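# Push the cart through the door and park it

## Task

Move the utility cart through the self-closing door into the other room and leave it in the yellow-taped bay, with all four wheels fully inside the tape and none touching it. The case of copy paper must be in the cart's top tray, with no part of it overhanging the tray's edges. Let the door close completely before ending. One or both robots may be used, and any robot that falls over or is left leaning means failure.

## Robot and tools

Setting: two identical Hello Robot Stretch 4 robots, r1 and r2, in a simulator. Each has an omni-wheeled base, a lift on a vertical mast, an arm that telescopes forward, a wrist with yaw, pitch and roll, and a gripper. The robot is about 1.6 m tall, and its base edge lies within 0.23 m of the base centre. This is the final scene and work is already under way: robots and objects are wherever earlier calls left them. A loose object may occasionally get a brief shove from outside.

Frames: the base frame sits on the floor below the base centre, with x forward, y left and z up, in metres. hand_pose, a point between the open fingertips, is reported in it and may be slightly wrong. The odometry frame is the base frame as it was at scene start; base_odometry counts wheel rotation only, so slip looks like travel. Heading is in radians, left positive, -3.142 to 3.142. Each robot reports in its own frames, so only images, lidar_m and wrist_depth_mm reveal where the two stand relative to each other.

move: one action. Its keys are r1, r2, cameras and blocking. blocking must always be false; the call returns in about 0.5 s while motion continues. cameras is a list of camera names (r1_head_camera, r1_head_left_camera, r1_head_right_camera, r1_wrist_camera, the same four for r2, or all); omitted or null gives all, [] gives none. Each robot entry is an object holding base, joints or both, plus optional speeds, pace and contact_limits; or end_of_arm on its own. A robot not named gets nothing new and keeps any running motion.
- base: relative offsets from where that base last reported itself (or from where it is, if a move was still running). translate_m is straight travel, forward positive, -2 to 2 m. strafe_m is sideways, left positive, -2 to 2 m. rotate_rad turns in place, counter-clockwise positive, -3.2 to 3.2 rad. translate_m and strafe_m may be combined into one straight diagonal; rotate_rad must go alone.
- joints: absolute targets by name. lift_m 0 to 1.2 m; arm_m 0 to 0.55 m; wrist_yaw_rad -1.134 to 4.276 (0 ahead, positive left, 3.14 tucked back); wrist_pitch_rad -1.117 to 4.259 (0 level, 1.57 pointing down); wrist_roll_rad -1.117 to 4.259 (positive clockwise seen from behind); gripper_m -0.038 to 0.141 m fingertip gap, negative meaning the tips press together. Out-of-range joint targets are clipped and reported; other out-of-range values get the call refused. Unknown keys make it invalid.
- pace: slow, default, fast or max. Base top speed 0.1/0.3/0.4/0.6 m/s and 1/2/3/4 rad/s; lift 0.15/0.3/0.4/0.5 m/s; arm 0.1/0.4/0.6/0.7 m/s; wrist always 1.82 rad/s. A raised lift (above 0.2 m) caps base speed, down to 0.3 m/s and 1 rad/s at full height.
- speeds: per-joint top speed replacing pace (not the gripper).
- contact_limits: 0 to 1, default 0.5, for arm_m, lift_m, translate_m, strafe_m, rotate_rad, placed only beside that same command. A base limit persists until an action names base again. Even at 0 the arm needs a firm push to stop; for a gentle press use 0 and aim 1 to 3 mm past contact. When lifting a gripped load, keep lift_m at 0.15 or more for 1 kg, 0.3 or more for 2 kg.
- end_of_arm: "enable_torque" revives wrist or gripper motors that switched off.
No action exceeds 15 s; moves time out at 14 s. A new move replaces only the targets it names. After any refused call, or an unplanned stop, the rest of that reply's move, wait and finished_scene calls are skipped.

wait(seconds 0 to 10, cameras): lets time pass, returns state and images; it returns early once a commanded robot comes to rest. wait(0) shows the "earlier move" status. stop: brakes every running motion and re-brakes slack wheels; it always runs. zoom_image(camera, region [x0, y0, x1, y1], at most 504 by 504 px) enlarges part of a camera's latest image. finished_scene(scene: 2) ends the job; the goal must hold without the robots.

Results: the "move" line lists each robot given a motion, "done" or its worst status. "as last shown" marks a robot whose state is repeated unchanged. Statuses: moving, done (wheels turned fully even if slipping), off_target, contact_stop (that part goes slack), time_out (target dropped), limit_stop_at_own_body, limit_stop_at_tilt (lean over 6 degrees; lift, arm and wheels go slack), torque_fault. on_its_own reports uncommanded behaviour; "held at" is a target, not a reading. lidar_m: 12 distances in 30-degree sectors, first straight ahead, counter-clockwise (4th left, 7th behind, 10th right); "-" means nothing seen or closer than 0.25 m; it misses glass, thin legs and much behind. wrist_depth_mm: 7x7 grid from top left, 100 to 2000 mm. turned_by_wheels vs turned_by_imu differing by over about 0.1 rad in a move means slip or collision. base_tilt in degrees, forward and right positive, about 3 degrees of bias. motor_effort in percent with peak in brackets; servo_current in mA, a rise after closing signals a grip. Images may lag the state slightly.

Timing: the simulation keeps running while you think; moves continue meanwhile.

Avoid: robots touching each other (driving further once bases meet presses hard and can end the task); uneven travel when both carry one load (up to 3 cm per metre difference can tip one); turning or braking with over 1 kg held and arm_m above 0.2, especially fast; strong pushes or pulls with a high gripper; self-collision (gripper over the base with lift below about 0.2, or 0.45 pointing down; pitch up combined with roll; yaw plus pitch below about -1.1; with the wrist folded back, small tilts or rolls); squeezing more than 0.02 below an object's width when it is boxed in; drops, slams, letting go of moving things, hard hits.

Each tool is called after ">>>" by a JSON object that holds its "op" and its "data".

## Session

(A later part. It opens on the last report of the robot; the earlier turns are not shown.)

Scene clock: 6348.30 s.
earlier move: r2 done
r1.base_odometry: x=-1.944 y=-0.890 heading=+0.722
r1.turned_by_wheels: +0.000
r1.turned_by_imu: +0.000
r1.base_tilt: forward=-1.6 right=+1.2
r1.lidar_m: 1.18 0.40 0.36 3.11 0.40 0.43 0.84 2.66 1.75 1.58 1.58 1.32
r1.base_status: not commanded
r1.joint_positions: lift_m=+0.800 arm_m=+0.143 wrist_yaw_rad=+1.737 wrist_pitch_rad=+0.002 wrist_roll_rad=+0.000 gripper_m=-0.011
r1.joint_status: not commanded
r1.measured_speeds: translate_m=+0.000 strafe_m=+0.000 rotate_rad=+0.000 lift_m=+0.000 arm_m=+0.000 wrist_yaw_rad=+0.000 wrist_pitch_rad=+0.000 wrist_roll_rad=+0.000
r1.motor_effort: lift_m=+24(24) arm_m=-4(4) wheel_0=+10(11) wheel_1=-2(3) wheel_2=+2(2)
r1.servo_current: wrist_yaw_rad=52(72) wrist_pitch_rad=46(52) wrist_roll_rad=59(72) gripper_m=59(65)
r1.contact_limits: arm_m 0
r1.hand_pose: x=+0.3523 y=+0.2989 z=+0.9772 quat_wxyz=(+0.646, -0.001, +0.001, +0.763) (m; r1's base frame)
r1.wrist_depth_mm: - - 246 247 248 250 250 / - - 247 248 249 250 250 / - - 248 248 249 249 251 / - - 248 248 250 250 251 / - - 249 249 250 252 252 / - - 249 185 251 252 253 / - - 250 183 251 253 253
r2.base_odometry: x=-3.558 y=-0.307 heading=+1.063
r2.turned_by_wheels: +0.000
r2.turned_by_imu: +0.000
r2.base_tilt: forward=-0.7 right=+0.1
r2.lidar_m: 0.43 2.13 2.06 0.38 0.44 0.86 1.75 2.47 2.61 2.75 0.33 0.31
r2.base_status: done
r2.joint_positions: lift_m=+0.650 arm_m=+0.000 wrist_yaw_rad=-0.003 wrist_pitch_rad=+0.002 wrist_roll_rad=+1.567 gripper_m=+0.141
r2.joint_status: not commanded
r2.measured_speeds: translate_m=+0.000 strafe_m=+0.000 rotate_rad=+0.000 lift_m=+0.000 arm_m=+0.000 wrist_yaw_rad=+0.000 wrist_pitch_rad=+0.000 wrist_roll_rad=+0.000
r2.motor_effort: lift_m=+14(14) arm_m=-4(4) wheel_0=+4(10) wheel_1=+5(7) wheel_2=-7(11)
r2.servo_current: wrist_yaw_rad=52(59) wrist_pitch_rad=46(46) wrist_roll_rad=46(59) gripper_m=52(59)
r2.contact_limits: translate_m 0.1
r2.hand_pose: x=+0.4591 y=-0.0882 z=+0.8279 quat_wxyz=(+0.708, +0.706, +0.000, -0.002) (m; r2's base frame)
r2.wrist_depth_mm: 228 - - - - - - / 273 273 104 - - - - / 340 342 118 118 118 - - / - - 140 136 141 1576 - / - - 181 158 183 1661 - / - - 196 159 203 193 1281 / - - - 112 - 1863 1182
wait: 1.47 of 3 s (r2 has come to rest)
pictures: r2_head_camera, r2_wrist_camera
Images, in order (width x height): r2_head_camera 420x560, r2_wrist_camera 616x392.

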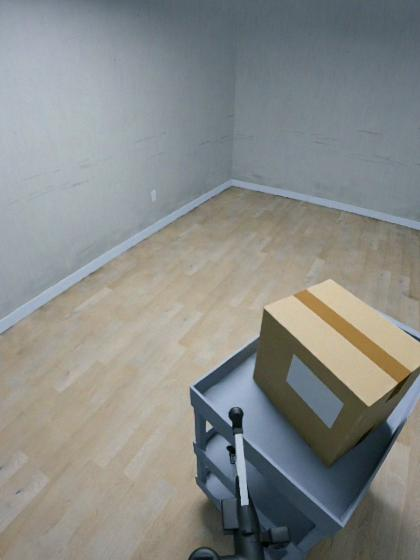

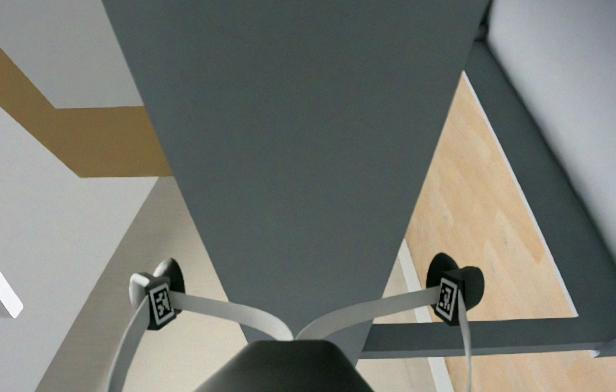

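>>> {"op": "move", "data": {"blocking": false, "cameras": [], "r2": {"joints": {"gripper_m": 0.02}}}}

>>> {"op": "wait", "data": {"seconds": 3, "cameras": []}}

>>> {"op": "wait", "data": {"seconds": 0.5, "cameras": ["r2_head_camera", "r2_wrist_camera"]}}

>>> {"op": "zoom_image", "data": {"camera": "r2_head_camera", "region": [130, 280, 340, 490]}}

Scene clock: 6357.17 s.
move: r2 moving
r1.base_odometry: x=-1.944 y=-0.890 heading=+0.722
r1.turned_by_wheels: +0.000
r1.turned_by_imu: +0.000
r1.base_tilt: forward=-1.6 right=+1.3
r1.lidar_m: 1.19 0.40 0.40 3.11 0.42 0.45 0.83 2.63 1.73 1.57 1.59 1.32
r1.base_status: not commanded
r1.joint_positions: lift_m=+0.800 arm_m=+0.143 wrist_yaw_rad=+1.737 wrist_pitch_rad=+0.002 wrist_roll_rad=+0.000 gripper_m=-0.011
r1.joint_status: not commanded
r1.measured_speeds: translate_m=+0.000 strafe_m=+0.000 rotate_rad=+0.000 lift_m=+0.000 arm_m=+0.000 wrist_yaw_rad=+0.000 wrist_pitch_rad=+0.000 wrist_roll_rad=+0.000
r1.motor_effort: lift_m=+24(24) arm_m=-3(4) wheel_0=+10(11) wheel_1=-2(3) wheel_2=+2(2)
r1.servo_current: wrist_yaw_rad=65(65) wrist_pitch_rad=39(46) wrist_roll_rad=46(46) gripper_m=59(65)
r1.contact_limits: arm_m 0
r1.hand_pose: x=+0.3523 y=+0.2989 z=+0.9772 quat_wxyz=(+0.646, -0.001, +0.001, +0.763) (m; r1's base frame)
r1.wrist_depth_mm: - - 246 247 249 249 249 / - - 246 248 249 249 249 / - - 247 248 248 250 252 / - - 248 249 249 251 252 / - - 249 248 251 251 252 / - - 249 183 250 252 253 / - - 249 183 251 252 252
r2.base_odometry: x=-3.558 y=-0.307 heading=+1.063
r2.turned_by_wheels: +0.000
r2.turned_by_imu: +0.000
r2.base_tilt: forward=-0.7 right=+0.1
r2.lidar_m: 0.41 2.14 2.06 0.39 0.42 0.91 1.75 2.51 2.60 2.78 0.33 0.29
r2.base_status: not commanded
r2.joint_positions: lift_m=+0.650 arm_m=+0.000 wrist_yaw_rad=-0.003 wrist_pitch_rad=+0.002 wrist_roll_rad=+1.567 gripper_m=+0.130
r2.joint_status: gripper_m moving
r2.measured_speeds: translate_m=+0.000 strafe_m=+0.000 rotate_rad=+0.000 lift_m=+0.000 arm_m=+0.000 wrist_yaw_rad=+0.000 wrist_pitch_rad=+0.000 wrist_roll_rad=+0.000
r2.motor_effort: lift_m=+14(14) arm_m=-3(4) wheel_0=+3(4) wheel_1=+4(5) wheel_2=-7(7)
r2.servo_current: wrist_yaw_rad=52(52) wrist_pitch_rad=39(46) wrist_roll_rad=59(59) gripper_m=98(104)
r2.contact_limits: translate_m 0.1
r2.hand_pose: x=+0.4591 y=-0.0882 z=+0.8279 quat_wxyz=(+0.708, +0.706, +0.000, -0.002) (m; r2's base frame)
r2.wrist_depth_mm: 227 - - - - - - / 273 273 104 - - - - / 336 342 118 118 118 - - / - - 140 136 141 1576 - / - - 182 159 182 1618 - / - - 194 - 195 212 1255 / - - - 112 - 1756 1160
pictures: none
No camera images: "cameras" was empty.

Scene clock: 6358.80 s.
earlier move: r2 done
r1.base_odometry: x=-1.944 y=-0.890 heading=+0.722
r1.turned_by_wheels: +0.000
r1.turned_by_imu: +0.000
r1.base_tilt: forward=-1.6 right=+1.3
r1.lidar_m: 1.18 0.39 0.38 3.12 0.41 0.43 0.83 2.66 1.76 1.56 1.60 1.32
r1.base_status: not commanded
r1.joint_positions: lift_m=+0.800 arm_m=+0.143 wrist_yaw_rad=+1.737 wrist_pitch_rad=+0.002 wrist_roll_rad=+0.000 gripper_m=-0.011
r1.joint_status: not commanded
r1.measured_speeds: translate_m=+0.000 strafe_m=+0.000 rotate_rad=+0.000 lift_m=+0.000 arm_m=+0.000 wrist_yaw_rad=+0.000 wrist_pitch_rad=+0.000 wrist_roll_rad=+0.000
r1.motor_effort: lift_m=+24(24) arm_m=-3(4) wheel_0=+10(11) wheel_1=-2(3) wheel_2=+2(2)
r1.servo_current: wrist_yaw_rad=46(65) wrist_pitch_rad=46(52) wrist_roll_rad=52(65) gripper_m=59(65)
r1.contact_limits: arm_m 0
r1.hand_pose: x=+0.3523 y=+0.2989 z=+0.9772 quat_wxyz=(+0.646, -0.001, +0.001, +0.763) (m; r1's base frame)
r1.wrist_depth_mm: - - 247 247 248 249 250 / - - 247 247 248 250 250 / - - 247 248 249 250 251 / - - 248 248 249 250 251 / - - 249 249 251 251 252 / - - 249 184 251 251 252 / - - 249 183 250 252 253
r2.base_odometry: x=-3.558 y=-0.307 heading=+1.063
r2.turned_by_wheels: +0.000
r2.turned_by_imu: +0.000
r2.base_tilt: forward=-0.6 right=+0.1
r2.lidar_m: 0.38 2.13 2.05 0.39 0.45 0.87 1.76 2.51 2.62 2.74 0.30 0.30
r2.base_status: not commanded
r2.joint_positions: lift_m=+0.650 arm_m=+0.000 wrist_yaw_rad=+0.003 wrist_pitch_rad=+0.002 wrist_roll_rad=+1.568 gripper_m=+0.022
r2.joint_status: all done
r2.measured_speeds: translate_m=+0.000 strafe_m=+0.000 rotate_rad=+0.000 lift_m=+0.000 arm_m=+0.000 wrist_yaw_rad=+0.000 wrist_pitch_rad=+0.000 wrist_roll_rad=+0.000
r2.motor_effort: lift_m=+15(15) arm_m=-3(4) wheel_0=+1(4) wheel_1=+3(5) wheel_2=-3(7)
r2.servo_current: wrist_yaw_rad=52(65) wrist_pitch_rad=33(52) wrist_roll_rad=52(65) gripper_m=176(397)
r2.contact_limits: translate_m 0.1
r2.hand_pose: x=+0.4595 y=-0.0867 z=+0.8279 quat_wxyz=(+0.708, +0.706, +0.002, +0.000) (m; r2's base frame)
r2.wrist_depth_mm: 221 - - - - - - / 258 - - - - - - / 320 320 108 - 106 - - / - - 120 121 121 1576 - / - - 155 148 150 1576 1336 / - - 183 - 181 174 1160 / - - - 112 - 307 1118
wait: 1.63 of 3 s (r2 has come to rest)
pictures: none
No camera images: "cameras" was empty.

Scene clock: 6359.30 s.
r1.base_odometry: x=-1.944 y=-0.890 heading=+0.722
r1.turned_by_wheels: +0.000
r1.turned_by_imu: +0.000
r1.base_tilt: forward=-1.6 right=+1.3
r1.lidar_m: 1.19 0.41 0.36 3.11 0.42 0.44 0.82 2.67 1.74 1.56 1.58 1.31
r1.base_status: not commanded
r1.joint_positions: lift_m=+0.800 arm_m=+0.143 wrist_yaw_rad=+1.737 wrist_pitch_rad=+0.002 wrist_roll_rad=+0.000 gripper_m=-0.011
r1.joint_status: not commanded
r1.measured_speeds: translate_m=+0.000 strafe_m=+0.000 rotate_rad=+0.000 lift_m=+0.000 arm_m=+0.000 wrist_yaw_rad=+0.000 wrist_pitch_rad=+0.000 wrist_roll_rad=+0.000
r1.motor_effort: lift_m=+24(24) arm_m=-4(4) wheel_0=+10(11) wheel_1=-2(3) wheel_2=+2(2)
r1.servo_current: wrist_yaw_rad=59(65) wrist_pitch_rad=46(52) wrist_roll_rad=46(65) gripper_m=59(65)
r1.contact_limits: arm_m 0
r1.hand_pose: x=+0.3523 y=+0.2989 z=+0.9772 quat_wxyz=(+0.646, -0.001, +0.001, +0.763) (m; r1's base frame)
r1.wrist_depth_mm: - - 247 247 249 249 250 / - - 247 248 248 250 250 / - - 247 248 249 250 251 / - - 248 248 250 250 252 / - - 248 249 250 251 252 / - - 248 184 251 252 252 / - - 249 183 251 253 253
r2.base_odometry: x=-3.558 y=-0.307 heading=+1.063
r2.turned_by_wheels: +0.000
r2.turned_by_imu: +0.000
r2.base_tilt: forward=-0.7 right=+0.1
r2.lidar_m: 0.41 2.11 2.06 0.37 0.44 0.85 1.75 2.48 2.60 2.80 0.29 0.30
r2.base_status: not commanded
r2.joint_positions: lift_m=+0.650 arm_m=+0.000 wrist_yaw_rad=+0.003 wrist_pitch_rad=+0.002 wrist_roll_rad=+1.568 gripper_m=+0.022
r2.joint_status: all done
r2.measured_speeds: translate_m=+0.000 strafe_m=+0.000 rotate_rad=+0.000 lift_m=+0.000 arm_m=+0.000 wrist_yaw_rad=+0.000 wrist_pitch_rad=+0.000 wrist_roll_rad=+0.000
r2.motor_effort: lift_m=+14(15) arm_m=-3(4) wheel_0=+1(4) wheel_1=+3(5) wheel_2=-3(7)
r2.servo_current: wrist_yaw_rad=52(65) wrist_pitch_rad=33(52) wrist_roll_rad=39(65) gripper_m=182(397)
r2.contact_limits: translate_m 0.1
r2.hand_pose: x=+0.4595 y=-0.0867 z=+0.8279 quat_wxyz=(+0.708, +0.706, +0.002, +0.000) (m; r2's base frame)
r2.wrist_depth_mm: 221 - - - - - - / 258 - - - - - - / 319 320 108 - 106 - - / - - 120 120 121 1499 - / - - 154 148 150 1576 1308 / - - 183 - 182 174 1205 / - - - 112 - 307 1118
wait: 0.50 s; at rest by 0.27 s
pictures: r2_head_camera, r2_wrist_camera
Images, in order (width x height): r2_head_camera 420x560, r2_wrist_camera 616x392.

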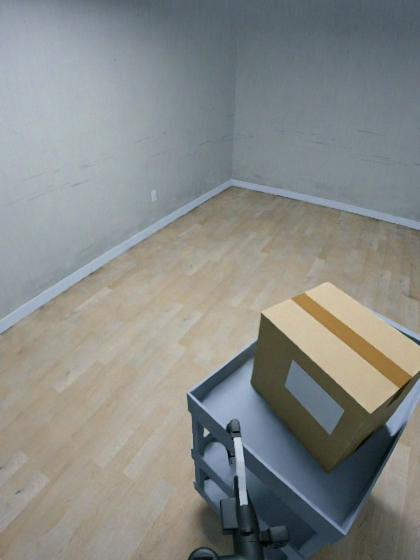

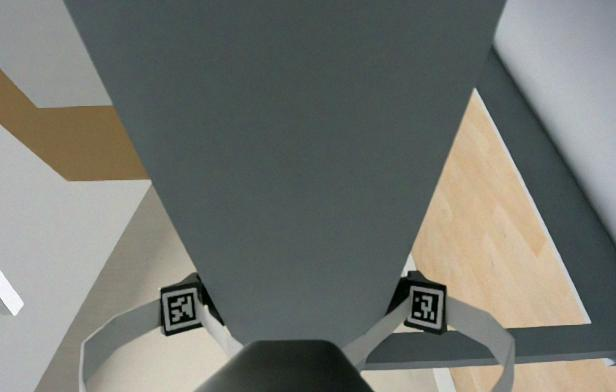

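Scaled by 2.400 from the camera's 420x560 image, which has a finer 1200x1600 frame.

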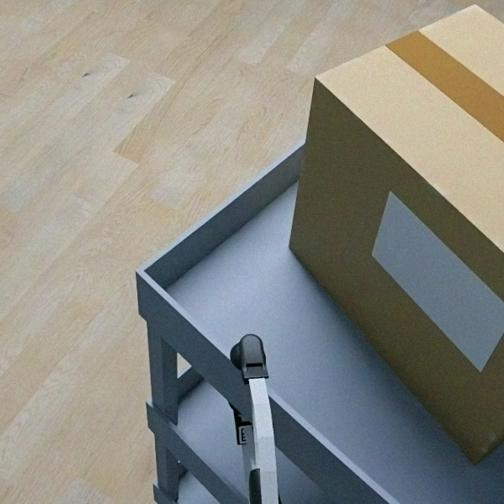

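>>> {"op": "move", "data": {"blocking": false, "cameras": [], "r2": {"base": {"translate_m": -0.42}, "pace": "slow"}}}

>>> {"op": "wait", "data": {"seconds": 8, "cameras": ["r2_head_camera", "r2_head_left_camera"]}}

>>> {"op": "zoom_image", "data": {"camera": "r2_head_camera", "region": [130, 280, 340, 490]}}

Scene clock: 6370.57 s.
move: r2 moving
r1.base_odometry: x=-1.944 y=-0.890 heading=+0.722
r1.turned_by_wheels: +0.000
r1.turned_by_imu: +0.000
r1.base_tilt: forward=-1.6 right=+1.2
r1.lidar_m: 1.19 0.41 0.36 3.11 0.42 0.42 0.82 2.65 1.76 1.57 1.57 1.32
r1.base_status: not commanded
r1.joint_positions: lift_m=+0.800 arm_m=+0.143 wrist_yaw_rad=+1.737 wrist_pitch_rad=+0.002 wrist_roll_rad=+0.000 gripper_m=-0.011
r1.joint_status: not commanded
r1.measured_speeds: translate_m=+0.000 strafe_m=+0.000 rotate_rad=+0.000 lift_m=+0.000 arm_m=+0.000 wrist_yaw_rad=+0.000 wrist_pitch_rad=+0.000 wrist_roll_rad=+0.000
r1.motor_effort: lift_m=+24(24) arm_m=-3(4) wheel_0=+10(11) wheel_1=-2(3) wheel_2=+2(2)
r1.servo_current: wrist_yaw_rad=46(59) wrist_pitch_rad=39(46) wrist_roll_rad=52(65) gripper_m=59(59)
r1.contact_limits: arm_m 0
r1.hand_pose: x=+0.3523 y=+0.2989 z=+0.9772 quat_wxyz=(+0.646, -0.001, +0.001, +0.763) (m; r1's base frame)
r1.wrist_depth_mm: - - 246 247 248 249 250 / - - 247 248 249 249 250 / - - 247 248 249 250 251 / - - 248 249 249 250 252 / - - 248 248 251 251 252 / - - 248 184 250 252 252 / - - 249 183 252 252 253
r2.base_odometry: x=-3.564 y=-0.318 heading=+1.063
r2.turned_by_wheels: +0.000
r2.turned_by_imu: +0.001
r2.base_tilt: forward=-0.6 right=+0.1
r2.lidar_m: 0.42 2.13 0.58 0.39 0.48 0.89 1.73 2.43 2.60 2.76 0.31 0.30
r2.base_status: translate_m moving
r2.joint_positions: lift_m=+0.650 arm_m=+0.000 wrist_yaw_rad=+0.003 wrist_pitch_rad=+0.002 wrist_roll_rad=+1.568 gripper_m=+0.022
r2.joint_status: not commanded
r2.measured_speeds: translate_m=-0.051 strafe_m=+0.000 rotate_rad=-0.001 lift_m=+0.000 arm_m=+0.000 wrist_yaw_rad=+0.000 wrist_pitch_rad=+0.000 wrist_roll_rad=+0.000
r2.motor_effort: lift_m=+14(15) arm_m=-4(4) wheel_0=-7(9) wheel_1=-7(9) wheel_2=+14(14)
r2.servo_current: wrist_yaw_rad=52(65) wrist_pitch_rad=39(46) wrist_roll_rad=39(52) gripper_m=189(189)
r2.hand_pose: x=+0.4595 y=-0.0866 z=+0.8279 quat_wxyz=(+0.708, +0.706, +0.002, +0.000) (m; r2's base frame)
r2.wrist_depth_mm: 223 - - - - - - / 259 271 - - - - - / 320 320 112 109 109 - - / - - 124 121 125 1661 - / - - 158 151 153 1708 1336 / - - 183 - 182 174 1229 / - - - 112 301 307 1118
pictures: none
No camera images: "cameras" was empty.

Scene clock: 6375.57 s.
earlier move: r2 done
r1.base_odometry: x=-1.944 y=-0.890 heading=+0.722
r1.turned_by_wheels: +0.000
r1.turned_by_imu: +0.000
r1.base_tilt: forward=-1.6 right=+1.2
r1.lidar_m: 1.17 0.40 0.40 0.49 0.55 0.55 0.77 2.70 1.75 1.58 1.59 1.32
r1.base_status: not commanded
r1.joint_positions: lift_m=+0.800 arm_m=+0.143 wrist_yaw_rad=+1.737 wrist_pitch_rad=+0.002 wrist_roll_rad=+0.000 gripper_m=-0.011
r1.joint_status: not commanded
r1.measured_speeds: translate_m=+0.000 strafe_m=+0.000 rotate_rad=+0.000 lift_m=+0.000 arm_m=+0.000 wrist_yaw_rad=+0.000 wrist_pitch_rad=+0.000 wrist_roll_rad=+0.000
r1.motor_effort: lift_m=+24(24) arm_m=-4(4) wheel_0=+10(11) wheel_1=-2(3) wheel_2=+2(2)
r1.servo_current: wrist_yaw_rad=46(65) wrist_pitch_rad=46(52) wrist_roll_rad=39(72) gripper_m=59(65)
r1.contact_limits: arm_m 0
r1.hand_pose: x=+0.3523 y=+0.2989 z=+0.9772 quat_wxyz=(+0.646, -0.001, +0.001, +0.763) (m; r1's base frame)
r1.wrist_depth_mm: - 854 247 247 249 250 250 / - 854 248 247 249 250 250 / - - 248 248 249 250 251 / - 842 248 249 249 251 252 / - 750 249 249 251 251 252 / - - 248 184 251 251 252 / - 854 249 183 251 253 253
r2.base_odometry: x=-3.762 y=-0.674 heading=+1.063
r2.turned_by_wheels: +0.000
r2.turned_by_imu: +0.003
r2.base_tilt: forward=-0.7 right=+0.1
r2.lidar_m: 0.39 0.69 0.48 0.53 0.59 4.20 1.35 1.93 2.38 2.56 0.47 0.41
r2.base_status: done
r2.joint_positions: lift_m=+0.650 arm_m=+0.000 wrist_yaw_rad=+0.007 wrist_pitch_rad=+0.002 wrist_roll_rad=+1.568 gripper_m=+0.022
r2.joint_status: not commanded
r2.measured_speeds: translate_m=+0.000 strafe_m=+0.000 rotate_rad=+0.000 lift_m=+0.000 arm_m=+0.000 wrist_yaw_rad=+0.000 wrist_pitch_rad=+0.000 wrist_roll_rad=+0.000
r2.motor_effort: lift_m=+14(15) arm_m=-4(4) wheel_0=-3(9) wheel_1=-4(9) wheel_2=+8(15)
r2.servo_current: wrist_yaw_rad=46(72) wrist_pitch_rad=39(46) wrist_roll_rad=46(65) gripper_m=169(189)
r2.hand_pose: x=+0.4599 y=-0.0855 z=+0.8279 quat_wxyz=(+0.708, +0.706, +0.003, +0.002) (m; r2's base frame)
r2.wrist_depth_mm: 267 271 152 151 151 707 - / 286 289 160 158 161 723 - / 312 315 306 - 169 768 - / 345 345 347 - 177 - - / 389 382 382 - 191 - - / - - 190 - 189 174 - / - - - 112 - 1921 1281
wait: 5.00 of 8 s (r2 has come to rest)
pictures: r2_head_camera, r2_head_left_camera
Images, in order (width x height): r2_head_camera 420x560, r2_head_left_camera 420x672.

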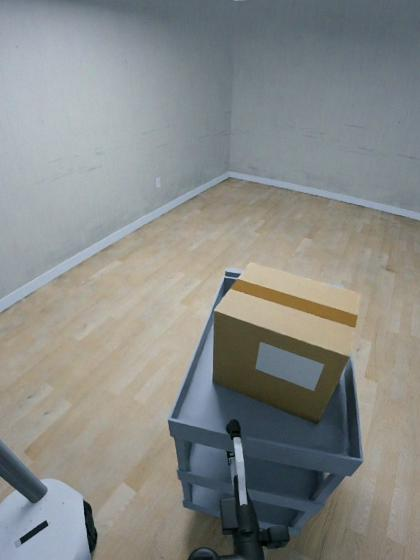

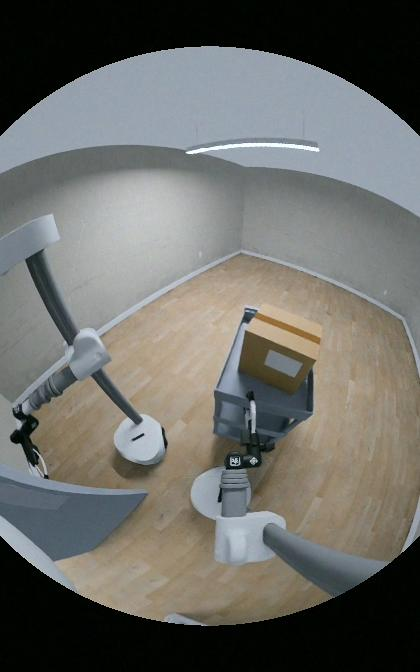

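Scaled by 2.400 from the camera's 420x560 image, which has a finer 1200x1600 frame.

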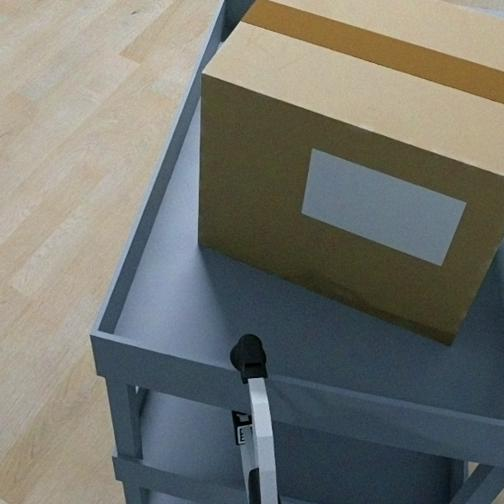

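>>> {"op": "move", "data": {"blocking": false, "cameras": [], "r2": {"base": {"rotate_rad": -0.2}, "pace": "slow"}}}

>>> {"op": "wait", "data": {"seconds": 3, "cameras": ["r2_head_camera"]}}

>>> {"op": "zoom_image", "data": {"camera": "r2_head_camera", "region": [110, 220, 390, 500]}}

Scene clock: 6424.53 s.
move: r2 moving
r1.base_odometry: x=-1.944 y=-0.890 heading=+0.722
r1.turned_by_wheels: +0.000
r1.turned_by_imu: +0.000
r1.base_tilt: forward=-1.6 right=+1.3
r1.lidar_m: 1.19 0.41 0.39 0.50 0.50 0.59 0.79 2.64 1.74 1.57 1.60 1.30
r1.base_status: not commanded
r1.joint_positions: lift_m=+0.800 arm_m=+0.143 wrist_yaw_rad=+1.737 wrist_pitch_rad=+0.002 wrist_roll_rad=+0.000 gripper_m=-0.011
r1.joint_status: not commanded
r1.measured_speeds: translate_m=+0.000 strafe_m=+0.000 rotate_rad=+0.000 lift_m=+0.000 arm_m=+0.000 wrist_yaw_rad=+0.000 wrist_pitch_rad=+0.000 wrist_roll_rad=+0.000
r1.motor_effort: lift_m=+24(24) arm_m=-3(4) wheel_0=+11(11) wheel_1=-3(3) wheel_2=+2(2)
r1.servo_current: wrist_yaw_rad=46(59) wrist_pitch_rad=39(46) wrist_roll_rad=46(59) gripper_m=59(65)
r1.contact_limits: arm_m 0
r1.hand_pose: x=+0.3523 y=+0.2989 z=+0.9772 quat_wxyz=(+0.646, -0.001, +0.001, +0.763) (m; r1's base frame)
r1.wrist_depth_mm: - 842 247 247 248 249 250 / - 866 247 248 248 250 250 / - - 248 248 249 250 251 / - 842 247 248 249 250 251 / - 732 249 248 251 251 252 / - - 249 184 250 251 253 / - 842 249 183 251 252 253
r2.base_odometry: x=-3.762 y=-0.674 heading=+0.942
r2.turned_by_wheels: -0.121
r2.turned_by_imu: -0.116
r2.base_tilt: forward=-0.7 right=+0.0
r2.lidar_m: 0.40 2.43 0.51 0.51 0.53 1.20 1.34 1.71 2.39 2.46 3.25 0.41
r2.base_status: rotate_rad moving
r2.joint_positions: lift_m=+0.650 arm_m=+0.000 wrist_yaw_rad=+0.015 wrist_pitch_rad=+0.002 wrist_roll_rad=+1.568 gripper_m=+0.021
r2.joint_status: not commanded
r2.measured_speeds: translate_m=-0.001 strafe_m=+0.002 rotate_rad=-0.422 lift_m=+0.000 arm_m=+0.000 wrist_yaw_rad=+0.000 wrist_pitch_rad=+0.000 wrist_roll_rad=+0.000
r2.motor_effort: lift_m=+14(15) arm_m=-4(4) wheel_0=+18(18) wheel_1=+9(11) wheel_2=+15(18)
r2.servo_current: wrist_yaw_rad=91(91) wrist_pitch_rad=39(46) wrist_roll_rad=52(52) gripper_m=156(169)
r2.hand_pose: x=+0.4606 y=-0.0831 z=+0.8279 quat_wxyz=(+0.708, +0.706, +0.006, +0.005) (m; r2's base frame)
r2.wrist_depth_mm: 272 273 162 162 162 - - / 290 290 289 - 167 759 - / 309 310 312 - 172 778 - / 338 334 336 - 181 778 - / 362 359 359 - 186 - - / - 377 186 - 189 165 - / - - - 112 - 1756 -
pictures: none
No camera images: "cameras" was empty.

Scene clock: 6425.47 s.
earlier move: r2 done
r1.base_odometry: x=-1.944 y=-0.890 heading=+0.722
r1.turned_by_wheels: +0.000
r1.turned_by_imu: +0.000
r1.base_tilt: forward=-1.6 right=+1.3
r1.lidar_m: 1.19 0.42 0.38 0.49 0.52 0.61 0.84 2.69 1.75 1.59 1.59 1.30
r1.base_status: not commanded
r1.joint_positions: lift_m=+0.800 arm_m=+0.143 wrist_yaw_rad=+1.737 wrist_pitch_rad=+0.002 wrist_roll_rad=+0.000 gripper_m=-0.011
r1.joint_status: not commanded
r1.measured_speeds: translate_m=+0.000 strafe_m=+0.000 rotate_rad=+0.000 lift_m=+0.000 arm_m=+0.000 wrist_yaw_rad=+0.000 wrist_pitch_rad=+0.000 wrist_roll_rad=+0.000
r1.motor_effort: lift_m=+24(24) arm_m=-3(4) wheel_0=+10(11) wheel_1=-2(3) wheel_2=+2(2)
r1.servo_current: wrist_yaw_rad=26(65) wrist_pitch_rad=39(52) wrist_roll_rad=39(59) gripper_m=52(65)
r1.contact_limits: arm_m 0
r1.hand_pose: x=+0.3523 y=+0.2989 z=+0.9772 quat_wxyz=(+0.646, -0.001, +0.001, +0.763) (m; r1's base frame)
r1.wrist_depth_mm: - 842 247 248 248 249 249 / - 842 247 247 248 250 251 / - - 247 248 249 250 251 / - 831 247 249 249 250 251 / - 723 249 249 250 251 252 / - - 248 184 250 252 253 / - 854 249 183 251 253 253
r2.base_odometry: x=-3.762 y=-0.674 heading=+0.864
r2.turned_by_wheels: -0.079
r2.turned_by_imu: -0.076
r2.base_tilt: forward=-0.7 right=+0.1
r2.lidar_m: 0.39 2.53 0.50 0.52 0.53 0.99 1.36 1.59 2.39 2.42 3.07 0.43
r2.base_status: done
r2.joint_positions: lift_m=+0.650 arm_m=+0.000 wrist_yaw_rad=-0.002 wrist_pitch_rad=+0.003 wrist_roll_rad=+1.569 gripper_m=+0.021
r2.joint_status: not commanded
r2.measured_speeds: translate_m=+0.000 strafe_m=+0.000 rotate_rad=+0.000 lift_m=+0.000 arm_m=+0.000 wrist_yaw_rad=+0.000 wrist_pitch_rad=+0.000 wrist_roll_rad=+0.000
r2.motor_effort: lift_m=+17(17) arm_m=+4(4) wheel_0=+2(18) wheel_1=+5(11) wheel_2=+0(18)
r2.servo_current: wrist_yaw_rad=46(91) wrist_pitch_rad=39(46) wrist_roll_rad=39(59) gripper_m=124(169)
r2.hand_pose: x=+0.4591 y=-0.0881 z=+0.8276 quat_wxyz=(+0.708, +0.707, +0.000, -0.002) (m; r2's base frame)
r2.wrist_depth_mm: - - 306 - - 1576 - / 314 312 314 - 768 732 - / 322 324 - - 809 - - / 336 336 336 - 798 - - / 351 349 351 - 192 - - / 364 357 - - 188 160 - / - - - 112 - 1808 -
wait: 0.93 of 3 s (r2 has come to rest)
pictures: r2_head_camera
Images, in order (width x height): r2_head_camera 420x560.

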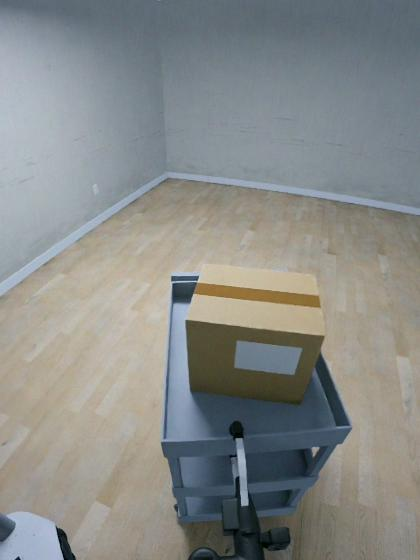

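Scaled by 1.800 from the camera's 420x560 image, which has a finer 1200x1600 frame.

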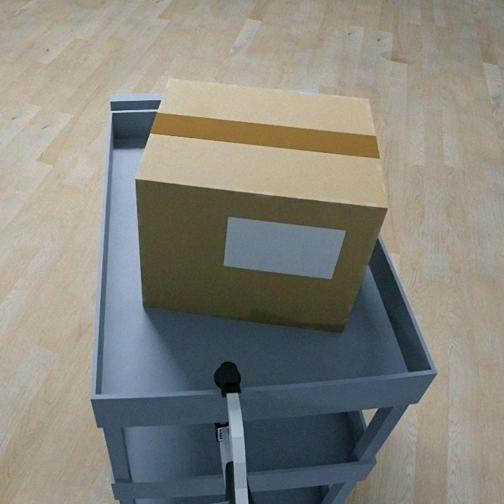

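>>> {"op": "move", "data": {"blocking": false, "cameras": [], "r2": {"base": {"translate_m": -0.549, "strafe_m": 0.104}, "joints": {"gripper_m": 0.008}, "pace": "slow"}}}

>>> {"op": "wait", "data": {"seconds": 2, "cameras": []}}

>>> {"op": "wait", "data": {"seconds": 8, "cameras": ["r2_head_camera", "r2_head_left_camera", "r2_head_right_camera"]}}

>>> {"op": "zoom_image", "data": {"camera": "r2_head_camera", "region": [110, 220, 390, 500]}}

Scene clock: 6435.27 s.
move: r2 moving
r1.base_odometry: x=-1.944 y=-0.890 heading=+0.722
r1.turned_by_wheels: +0.000
r1.turned_by_imu: +0.000
r1.base_tilt: forward=-1.6 right=+1.2
r1.lidar_m: 1.18 0.41 0.37 0.50 0.53 0.60 0.84 2.67 1.75 1.57 1.59 1.30
r1.base_status: not commanded
r1.joint_positions: lift_m=+0.800 arm_m=+0.143 wrist_yaw_rad=+1.737 wrist_pitch_rad=+0.002 wrist_roll_rad=+0.000 gripper_m=-0.011
r1.joint_status: not commanded
r1.measured_speeds: translate_m=+0.000 strafe_m=+0.000 rotate_rad=+0.000 lift_m=+0.000 arm_m=+0.000 wrist_yaw_rad=+0.000 wrist_pitch_rad=+0.000 wrist_roll_rad=+0.000
r1.motor_effort: lift_m=+24(24) arm_m=-3(4) wheel_0=+10(11) wheel_1=-2(3) wheel_2=+2(2)
r1.servo_current: wrist_yaw_rad=65(65) wrist_pitch_rad=46(46) wrist_roll_rad=46(65) gripper_m=59(59)
r1.contact_limits: arm_m 0
r1.hand_pose: x=+0.3523 y=+0.2989 z=+0.9772 quat_wxyz=(+0.646, -0.001, +0.001, +0.763) (m; r1's base frame)
r1.wrist_depth_mm: - 831 246 247 248 249 250 / - 831 247 248 249 249 251 / - - 247 248 249 250 251 / - 866 248 248 249 250 252 / - 723 249 249 250 251 252 / - - 248 184 251 252 252 / - 842 250 183 250 252 253
r2.base_odometry: x=-3.772 y=-0.682 heading=+0.864
r2.turned_by_wheels: +0.000
r2.turned_by_imu: +0.000
r2.base_tilt: forward=-0.6 right=+0.1
r2.lidar_m: 0.38 2.53 0.48 0.51 0.51 0.99 1.35 1.61 2.38 2.42 3.01 0.42
r2.base_status: translate_m moving; strafe_m moving
r2.joint_positions: lift_m=+0.650 arm_m=+0.000 wrist_yaw_rad=-0.001 wrist_pitch_rad=+0.003 wrist_roll_rad=+1.569 gripper_m=+0.012
r2.joint_status: gripper_m moving
r2.measured_speeds: translate_m=-0.048 strafe_m=+0.009 rotate_rad=+0.000 lift_m=+0.000 arm_m=+0.000 wrist_yaw_rad=+0.002 wrist_pitch_rad=+0.000 wrist_roll_rad=+0.000
r2.motor_effort: lift_m=+17(17) arm_m=+3(4) wheel_0=-11(11) wheel_1=-6(7) wheel_2=+15(15)
r2.servo_current: wrist_yaw_rad=52(52) wrist_pitch_rad=46(46) wrist_roll_rad=46(59) gripper_m=247(260)
r2.hand_pose: x=+0.4592 y=-0.0878 z=+0.8275 quat_wxyz=(+0.708, +0.707, +0.001, -0.002) (m; r2's base frame)
r2.wrist_depth_mm: - - 307 - - 1618 - / 312 314 315 - 768 741 - / 324 324 - - 809 - - / 334 338 338 - 809 - - / 351 349 349 - 199 - - / 366 359 181 - 181 161 - / - - - 112 - 1756 -
pictures: none
No camera images: "cameras" was empty.

Scene clock: 6437.27 s.
earlier move: r2 moving
r1.base_odometry: x=-1.944 y=-0.890 heading=+0.722
r1.turned_by_wheels: +0.000
r1.turned_by_imu: +0.000
r1.base_tilt: forward=-1.6 right=+1.3
r1.lidar_m: 1.18 0.41 0.38 0.56 0.53 0.56 0.75 2.66 1.76 1.58 1.61 1.30
r1.base_status: not commanded
r1.joint_positions: lift_m=+0.800 arm_m=+0.143 wrist_yaw_rad=+1.737 wrist_pitch_rad=+0.002 wrist_roll_rad=+0.000 gripper_m=-0.011
r1.joint_status: not commanded
r1.measured_speeds: translate_m=+0.000 strafe_m=+0.000 rotate_rad=+0.000 lift_m=+0.000 arm_m=+0.000 wrist_yaw_rad=+0.000 wrist_pitch_rad=+0.000 wrist_roll_rad=+0.000
r1.motor_effort: lift_m=+24(24) arm_m=-3(4) wheel_0=+10(11) wheel_1=-2(3) wheel_2=+2(2)
r1.servo_current: wrist_yaw_rad=59(65) wrist_pitch_rad=46(52) wrist_roll_rad=52(65) gripper_m=59(65)
r1.contact_limits: arm_m 0
r1.hand_pose: x=+0.3523 y=+0.2989 z=+0.9772 quat_wxyz=(+0.646, -0.001, +0.001, +0.763) (m; r1's base frame)
r1.wrist_depth_mm: - - 246 247 248 249 250 / - - 247 248 249 250 250 / - - 248 248 249 250 250 / - - 248 249 250 250 251 / - 699 248 249 251 251 252 / 741 - 248 183 250 251 251 / - - 250 183 251 252 253
r2.base_odometry: x=-3.919 y=-0.800 heading=+0.863
r2.turned_by_wheels: -0.001
r2.turned_by_imu: -0.002
r2.base_tilt: forward=-0.6 right=+0.1
r2.lidar_m: 0.39 0.63 0.55 0.46 0.55 1.05 1.16 1.35 2.35 2.39 2.99 0.40
r2.base_status: translate_m moving; strafe_m moving
r2.joint_positions: lift_m=+0.650 arm_m=+0.000 wrist_yaw_rad=-0.003 wrist_pitch_rad=+0.003 wrist_roll_rad=+1.569 gripper_m=+0.009
r2.joint_status: all done
r2.measured_speeds: translate_m=-0.097 strafe_m=+0.019 rotate_rad=+0.002 lift_m=+0.000 arm_m=+0.000 wrist_yaw_rad=+0.000 wrist_pitch_rad=+0.000 wrist_roll_rad=+0.000
r2.motor_effort: lift_m=+17(17) arm_m=-4(4) wheel_0=-10(16) wheel_1=-7(8) wheel_2=+7(16)
r2.servo_current: wrist_yaw_rad=52(52) wrist_pitch_rad=33(46) wrist_roll_rad=46(59) gripper_m=163(260)
r2.hand_pose: x=+0.4591 y=-0.0882 z=+0.8274 quat_wxyz=(+0.708, +0.707, +0.000, -0.002) (m; r2's base frame)
r2.wrist_depth_mm: - - - - - 1618 455 / 322 322 324 - - 676 - / 329 332 - - 820 798 - / 336 338 338 - 798 - - / 347 345 345 - 200 - - / 359 353 182 - 182 162 - / - 366 366 112 - 1863 -
wait: 2.00 s; no rest
pictures: none
No camera images: "cameras" was empty.

Scene clock: 6441.63 s.
earlier move: r2 done
r1.base_odometry: x=-1.944 y=-0.890 heading=+0.722
r1.turned_by_wheels: +0.000
r1.turned_by_imu: +0.000
r1.base_tilt: forward=-1.6 right=+1.2
r1.lidar_m: 1.19 0.41 0.37 0.49 0.42 0.44 - 2.67 1.74 1.58 1.61 1.31
r1.base_status: not commanded
r1.joint_positions: lift_m=+0.800 arm_m=+0.143 wrist_yaw_rad=+1.737 wrist_pitch_rad=+0.002 wrist_roll_rad=+0.000 gripper_m=-0.011
r1.joint_status: not commanded
r1.measured_speeds: translate_m=+0.000 strafe_m=+0.000 rotate_rad=+0.000 lift_m=+0.000 arm_m=+0.000 wrist_yaw_rad=+0.000 wrist_pitch_rad=+0.000 wrist_roll_rad=+0.000
r1.motor_effort: lift_m=+24(24) arm_m=-3(4) wheel_0=+10(11) wheel_1=-2(3) wheel_2=+2(2)
r1.servo_current: wrist_yaw_rad=52(72) wrist_pitch_rad=46(52) wrist_roll_rad=59(78) gripper_m=52(65)
r1.contact_limits: arm_m 0
r1.hand_pose: x=+0.3523 y=+0.2989 z=+0.9772 quat_wxyz=(+0.646, -0.001, +0.001, +0.763) (m; r1's base frame)
r1.wrist_depth_mm: - - 246 247 248 250 249 / - - 247 248 249 249 250 / - - 248 247 249 250 252 / 691 - 248 249 250 250 252 / 676 - 248 249 251 251 252 / 621 - 249 184 250 253 252 / - 141 250 183 251 253 253
r2.base_odometry: x=-4.198 y=-1.023 heading=+0.863
r2.turned_by_wheels: +0.000
r2.turned_by_imu: -0.001
r2.base_tilt: forward=-0.7 right=+0.1
r2.lidar_m: 0.37 0.72 0.46 0.47 0.61 3.63 0.81 0.92 1.91 2.29 2.89 0.42
r2.base_status: done
r2.joint_positions: lift_m=+0.650 arm_m=+0.000 wrist_yaw_rad=-0.003 wrist_pitch_rad=+0.003 wrist_roll_rad=+1.569 gripper_m=+0.009
r2.joint_status: all done
r2.measured_speeds: translate_m=+0.000 strafe_m=+0.000 rotate_rad=+0.000 lift_m=+0.000 arm_m=+0.000 wrist_yaw_rad=+0.000 wrist_pitch_rad=+0.000 wrist_roll_rad=+0.000
r2.motor_effort: lift_m=+17(17) arm_m=-4(4) wheel_0=-9(16) wheel_1=-5(8) wheel_2=+4(16)
r2.servo_current: wrist_yaw_rad=52(65) wrist_pitch_rad=39(52) wrist_roll_rad=39(59) gripper_m=163(260)
r2.hand_pose: x=+0.4591 y=-0.0882 z=+0.8274 quat_wxyz=(+0.708, +0.707, +0.000, -0.002) (m; r2's base frame)
r2.wrist_depth_mm: - - - - - 1618 442 / 332 329 330 - - 683 - / 334 336 336 - 831 809 - / 342 340 342 - 820 - - / 347 347 347 - 203 - - / 353 351 184 - 182 163 - / 359 357 359 112 - 1808 -
wait: 4.37 of 8 s (r2 has come to rest)
pictures: r2_head_camera, r2_head_left_camera, r2_head_right_camera
Images, in order (width x height): r2_head_camera 420x560, r2_head_left_camera 420x672, r2_head_right_camera 420x672.

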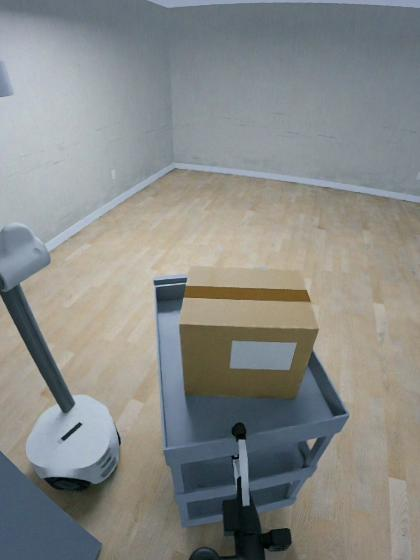

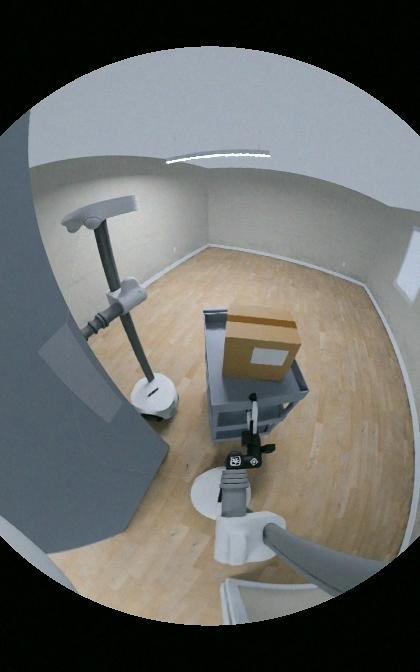

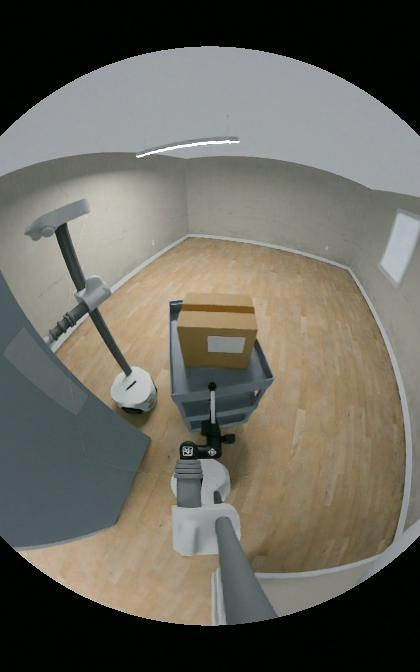

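Scaled by 1.800 from the camera's 420x560 image, which has a finer 1200x1600 frame.

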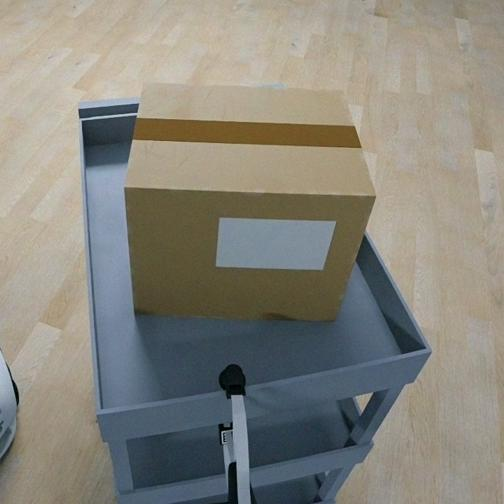

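>>> {"op": "wait", "data": {"seconds": 0, "cameras": ["r2_head_camera", "r2_head_left_camera", "r2_head_right_camera"]}}

Scene clock: 6472.23 s.
r1.base_odometry: x=-1.944 y=-0.890 heading=+0.722
r1.turned_by_wheels: +0.000
r1.turned_by_imu: +0.000
r1.base_tilt: forward=-1.6 right=+1.2
r1.lidar_m: 1.19 0.41 0.37 0.48 0.42 0.46 - 2.66 1.75 1.56 1.59 1.32
r1.base_status: not commanded
r1.joint_positions: lift_m=+0.800 arm_m=+0.143 wrist_yaw_rad=+1.737 wrist_pitch_rad=+0.002 wrist_roll_rad=+0.000 gripper_m=-0.011
r1.joint_status: not commanded
r1.measured_speeds: translate_m=+0.000 strafe_m=+0.000 rotate_rad=+0.000 lift_m=+0.000 arm_m=+0.000 wrist_yaw_rad=+0.000 wrist_pitch_rad=+0.000 wrist_roll_rad=+0.000
r1.motor_effort: lift_m=+24(24) arm_m=-3(4) wheel_0=+10(11) wheel_1=-2(3) wheel_2=+2(2)
r1.servo_current: wrist_yaw_rad=65(72) wrist_pitch_rad=39(52) wrist_roll_rad=33(78) gripper_m=52(65)
r1.contact_limits: arm_m 0
r1.hand_pose: x=+0.3523 y=+0.2989 z=+0.9772 quat_wxyz=(+0.646, -0.001, +0.001, +0.763) (m; r1's base frame)
r1.wrist_depth_mm: - - 247 247 248 250 249 / - - 247 247 249 250 251 / - - 247 248 250 250 251 / 699 - 247 249 250 250 251 / 683 - 249 249 250 251 252 / 621 - 248 184 250 252 253 / - 142 249 184 251 253 252
r2.base_odometry: x=-4.198 y=-1.023 heading=+0.863
r2.turned_by_wheels: +0.000
r2.turned_by_imu: +0.000
r2.base_tilt: forward=-0.7 right=+0.1
r2.lidar_m: 0.35 0.74 0.48 0.46 0.60 3.64 0.81 0.92 1.91 2.30 2.86 0.43
r2.base_status: done
r2.joint_positions: lift_m=+0.650 arm_m=+0.000 wrist_yaw_rad=-0.003 wrist_pitch_rad=+0.003 wrist_roll_rad=+1.569 gripper_m=+0.009
r2.joint_status: all done
r2.measured_speeds: translate_m=+0.000 strafe_m=+0.000 rotate_rad=+0.000 lift_m=+0.000 arm_m=+0.000 wrist_yaw_rad=+0.000 wrist_pitch_rad=+0.000 wrist_roll_rad=+0.000
r2.motor_effort: lift_m=+17(17) arm_m=-4(4) wheel_0=-9(16) wheel_1=-5(8) wheel_2=+4(16)
r2.servo_current: wrist_yaw_rad=39(65) wrist_pitch_rad=39(52) wrist_roll_rad=33(59) gripper_m=156(260)
r2.hand_pose: x=+0.4591 y=-0.0882 z=+0.8274 quat_wxyz=(+0.708, +0.707, +0.000, -0.002) (m; r2's base frame)
r2.wrist_depth_mm: - - - - - 1661 445 / 329 332 332 - - 683 - / 336 334 338 - 831 788 - / 342 340 342 - 820 - - / 345 345 343 - 203 - - / 353 349 184 - 182 162 - / 357 359 359 112 - 1808 -
pictures: r2_head_camera, r2_head_left_camera, r2_head_right_camera
Images, in order (width x height): r2_head_camera 420x560, r2_head_left_camera 420x672, r2_head_right_camera 420x672.

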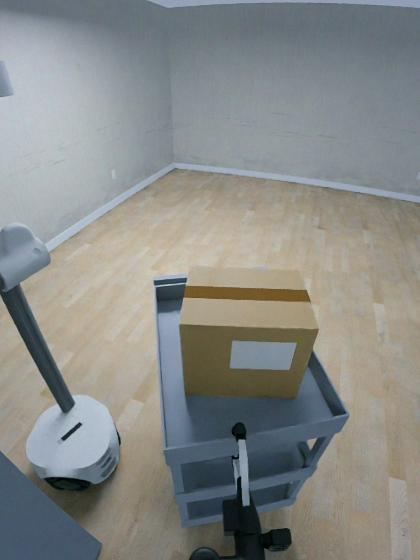

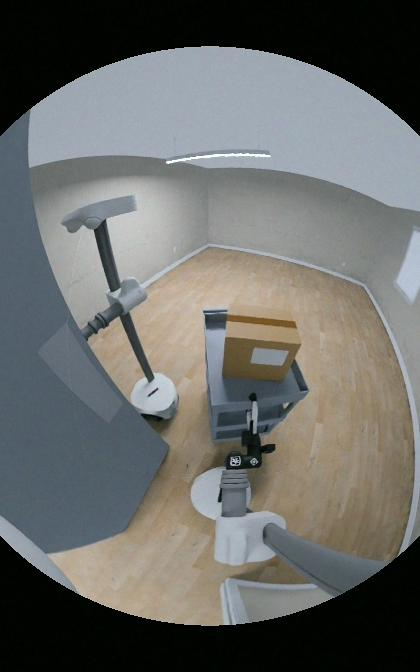

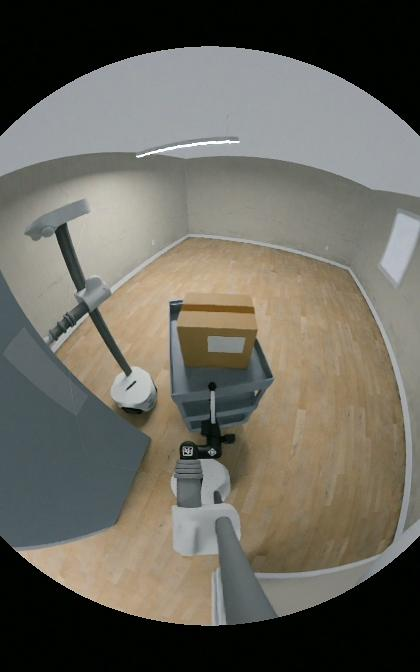

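>>> {"op": "move", "data": {"r2": {"base": {"translate_m": -0.478, "strafe_m": 0.151}, "pace": "slow"}, "blocking": false, "cameras": []}}

>>> {"op": "wait", "data": {"seconds": 9, "cameras": ["r2_head_camera", "r2_head_left_camera"]}}

Scene clock: 6509.10 s.
move: r2 moving
r1.base_odometry: x=-1.944 y=-0.890 heading=+0.722
r1.turned_by_wheels: +0.000
r1.turned_by_imu: +0.000
r1.base_tilt: forward=-1.6 right=+1.3
r1.lidar_m: 1.18 0.41 0.37 0.48 0.42 0.40 - 2.67 1.74 1.55 1.61 1.32
r1.base_status: not commanded
r1.joint_positions: lift_m=+0.800 arm_m=+0.143 wrist_yaw_rad=+1.737 wrist_pitch_rad=+0.002 wrist_roll_rad=+0.000 gripper_m=-0.011
r1.joint_status: not commanded
r1.measured_speeds: translate_m=+0.000 strafe_m=+0.000 rotate_rad=+0.000 lift_m=+0.000 arm_m=+0.000 wrist_yaw_rad=+0.000 wrist_pitch_rad=+0.000 wrist_roll_rad=+0.000
r1.motor_effort: lift_m=+24(24) arm_m=-3(4) wheel_0=+11(11) wheel_1=-2(3) wheel_2=+2(2)
r1.servo_current: wrist_yaw_rad=59(65) wrist_pitch_rad=39(46) wrist_roll_rad=46(65) gripper_m=52(59)
r1.contact_limits: arm_m 0
r1.hand_pose: x=+0.3523 y=+0.2989 z=+0.9772 quat_wxyz=(+0.646, -0.001, +0.001, +0.763) (m; r1's base frame)
r1.wrist_depth_mm: - - 246 247 249 249 249 / - - 247 248 249 250 250 / - - 247 248 249 250 251 / 676 - 248 249 250 250 251 / 654 - 248 248 250 251 252 / 591 603 249 184 251 252 252 / - 141 249 183 251 252 253
r2.base_odometry: x=-4.209 y=-1.030 heading=+0.862
r2.turned_by_wheels: -0.001
r2.turned_by_imu: +0.000
r2.base_tilt: forward=-0.7 right=+0.1
r2.lidar_m: 0.35 0.75 0.46 0.46 0.59 3.63 0.76 0.88 1.85 2.29 2.88 0.43
r2.base_status: translate_m moving; strafe_m moving
r2.joint_positions: lift_m=+0.650 arm_m=+0.000 wrist_yaw_rad=-0.003 wrist_pitch_rad=+0.003 wrist_roll_rad=+1.569 gripper_m=+0.009
r2.joint_status: not commanded
r2.measured_speeds: translate_m=-0.048 strafe_m=+0.015 rotate_rad=+0.000 lift_m=+0.000 arm_m=+0.000 wrist_yaw_rad=+0.000 wrist_pitch_rad=+0.000 wrist_roll_rad=+0.000
r2.motor_effort: lift_m=+17(17) arm_m=-4(4) wheel_0=-11(13) wheel_1=-7(8) wheel_2=+8(11)
r2.servo_current: wrist_yaw_rad=52(59) wrist_pitch_rad=39(46) wrist_roll_rad=52(52) gripper_m=163(163)
r2.hand_pose: x=+0.4591 y=-0.0882 z=+0.8274 quat_wxyz=(+0.708, +0.707, +0.000, -0.002) (m; r2's base frame)
r2.wrist_depth_mm: - - - - - 1576 449 / 330 332 332 - - 683 - / 336 332 338 - 831 820 - / 340 342 340 - 809 809 - / 347 347 345 - 202 - - / 353 349 184 - 181 162 - / 359 357 357 112 - 1808 -
pictures: none
No camera images: "cameras" was empty.

Scene clock: 6514.83 s.
earlier move: r2 done
r1.base_odometry: x=-1.944 y=-0.890 heading=+0.722
r1.turned_by_wheels: +0.000
r1.turned_by_imu: +0.000
r1.base_tilt: forward=-1.6 right=+1.3
r1.lidar_m: 1.17 0.40 0.38 0.33 0.63 3.95 - 2.67 1.76 1.58 1.58 1.33
r1.base_status: not commanded
r1.joint_positions: lift_m=+0.800 arm_m=+0.143 wrist_yaw_rad=+1.737 wrist_pitch_rad=+0.002 wrist_roll_rad=+0.000 gripper_m=-0.011
r1.joint_status: not commanded
r1.measured_speeds: translate_m=+0.000 strafe_m=+0.000 rotate_rad=+0.000 lift_m=+0.000 arm_m=+0.000 wrist_yaw_rad=+0.000 wrist_pitch_rad=+0.000 wrist_roll_rad=+0.000
r1.motor_effort: lift_m=+24(24) arm_m=-3(4) wheel_0=+11(11) wheel_1=-3(3) wheel_2=+2(2)
r1.servo_current: wrist_yaw_rad=46(72) wrist_pitch_rad=46(52) wrist_roll_rad=52(72) gripper_m=59(65)
r1.contact_limits: arm_m 0
r1.hand_pose: x=+0.3523 y=+0.2989 z=+0.9772 quat_wxyz=(+0.646, -0.001, +0.001, +0.763) (m; r1's base frame)
r1.wrist_depth_mm: - - 246 247 248 250 249 / - - 247 248 249 249 251 / - - 248 248 249 250 250 / - - 248 249 250 251 251 / - - 249 249 250 251 252 / 691 - 248 184 250 252 253 / 469 141 249 183 251 251 253
r2.base_odometry: x=-4.623 y=-1.288 heading=+0.862
r2.turned_by_wheels: +0.000
r2.turned_by_imu: -0.002
r2.base_tilt: forward=-0.7 right=+0.1
r2.lidar_m: 0.38 0.55 0.48 0.48 3.13 3.14 3.20 0.38 0.62 2.28 2.80 0.42
r2.base_status: done
r2.joint_positions: lift_m=+0.650 arm_m=+0.000 wrist_yaw_rad=-0.003 wrist_pitch_rad=+0.003 wrist_roll_rad=+1.569 gripper_m=+0.009
r2.joint_status: not commanded
r2.measured_speeds: translate_m=+0.000 strafe_m=+0.000 rotate_rad=+0.000 lift_m=+0.000 arm_m=+0.000 wrist_yaw_rad=+0.000 wrist_pitch_rad=+0.000 wrist_roll_rad=+0.000
r2.motor_effort: lift_m=+17(17) arm_m=-4(4) wheel_0=-8(15) wheel_1=-4(8) wheel_2=+4(11)
r2.servo_current: wrist_yaw_rad=46(65) wrist_pitch_rad=33(52) wrist_roll_rad=39(65) gripper_m=156(169)
r2.hand_pose: x=+0.4590 y=-0.0882 z=+0.8274 quat_wxyz=(+0.708, +0.707, +0.000, -0.002) (m; r2's base frame)
r2.wrist_depth_mm: - - - - - 1618 445 / 324 325 329 - - 691 - / 332 330 334 - 820 820 - / 342 338 342 - 820 - - / 349 345 345 - 202 - - / 357 351 182 - 182 163 - / 364 366 364 112 - 1808 -
wait: 5.73 of 9 s (r2 has come to rest)
pictures: r2_head_camera, r2_head_left_camera
Images, in order (width x height): r2_head_camera 420x560, r2_head_left_camera 420x672.

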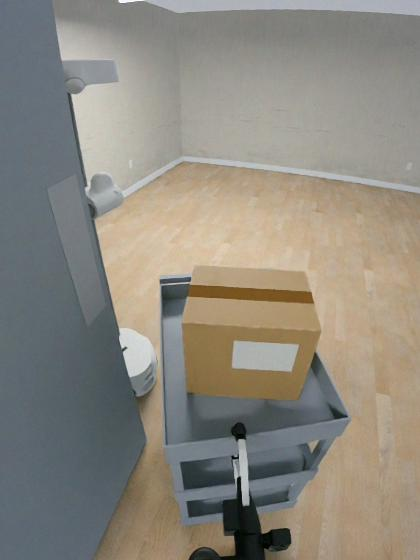

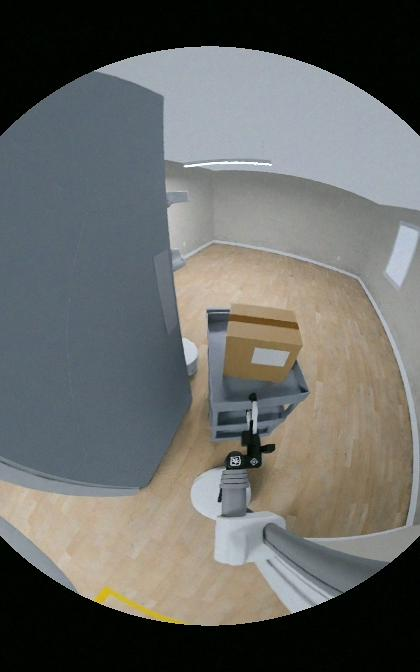

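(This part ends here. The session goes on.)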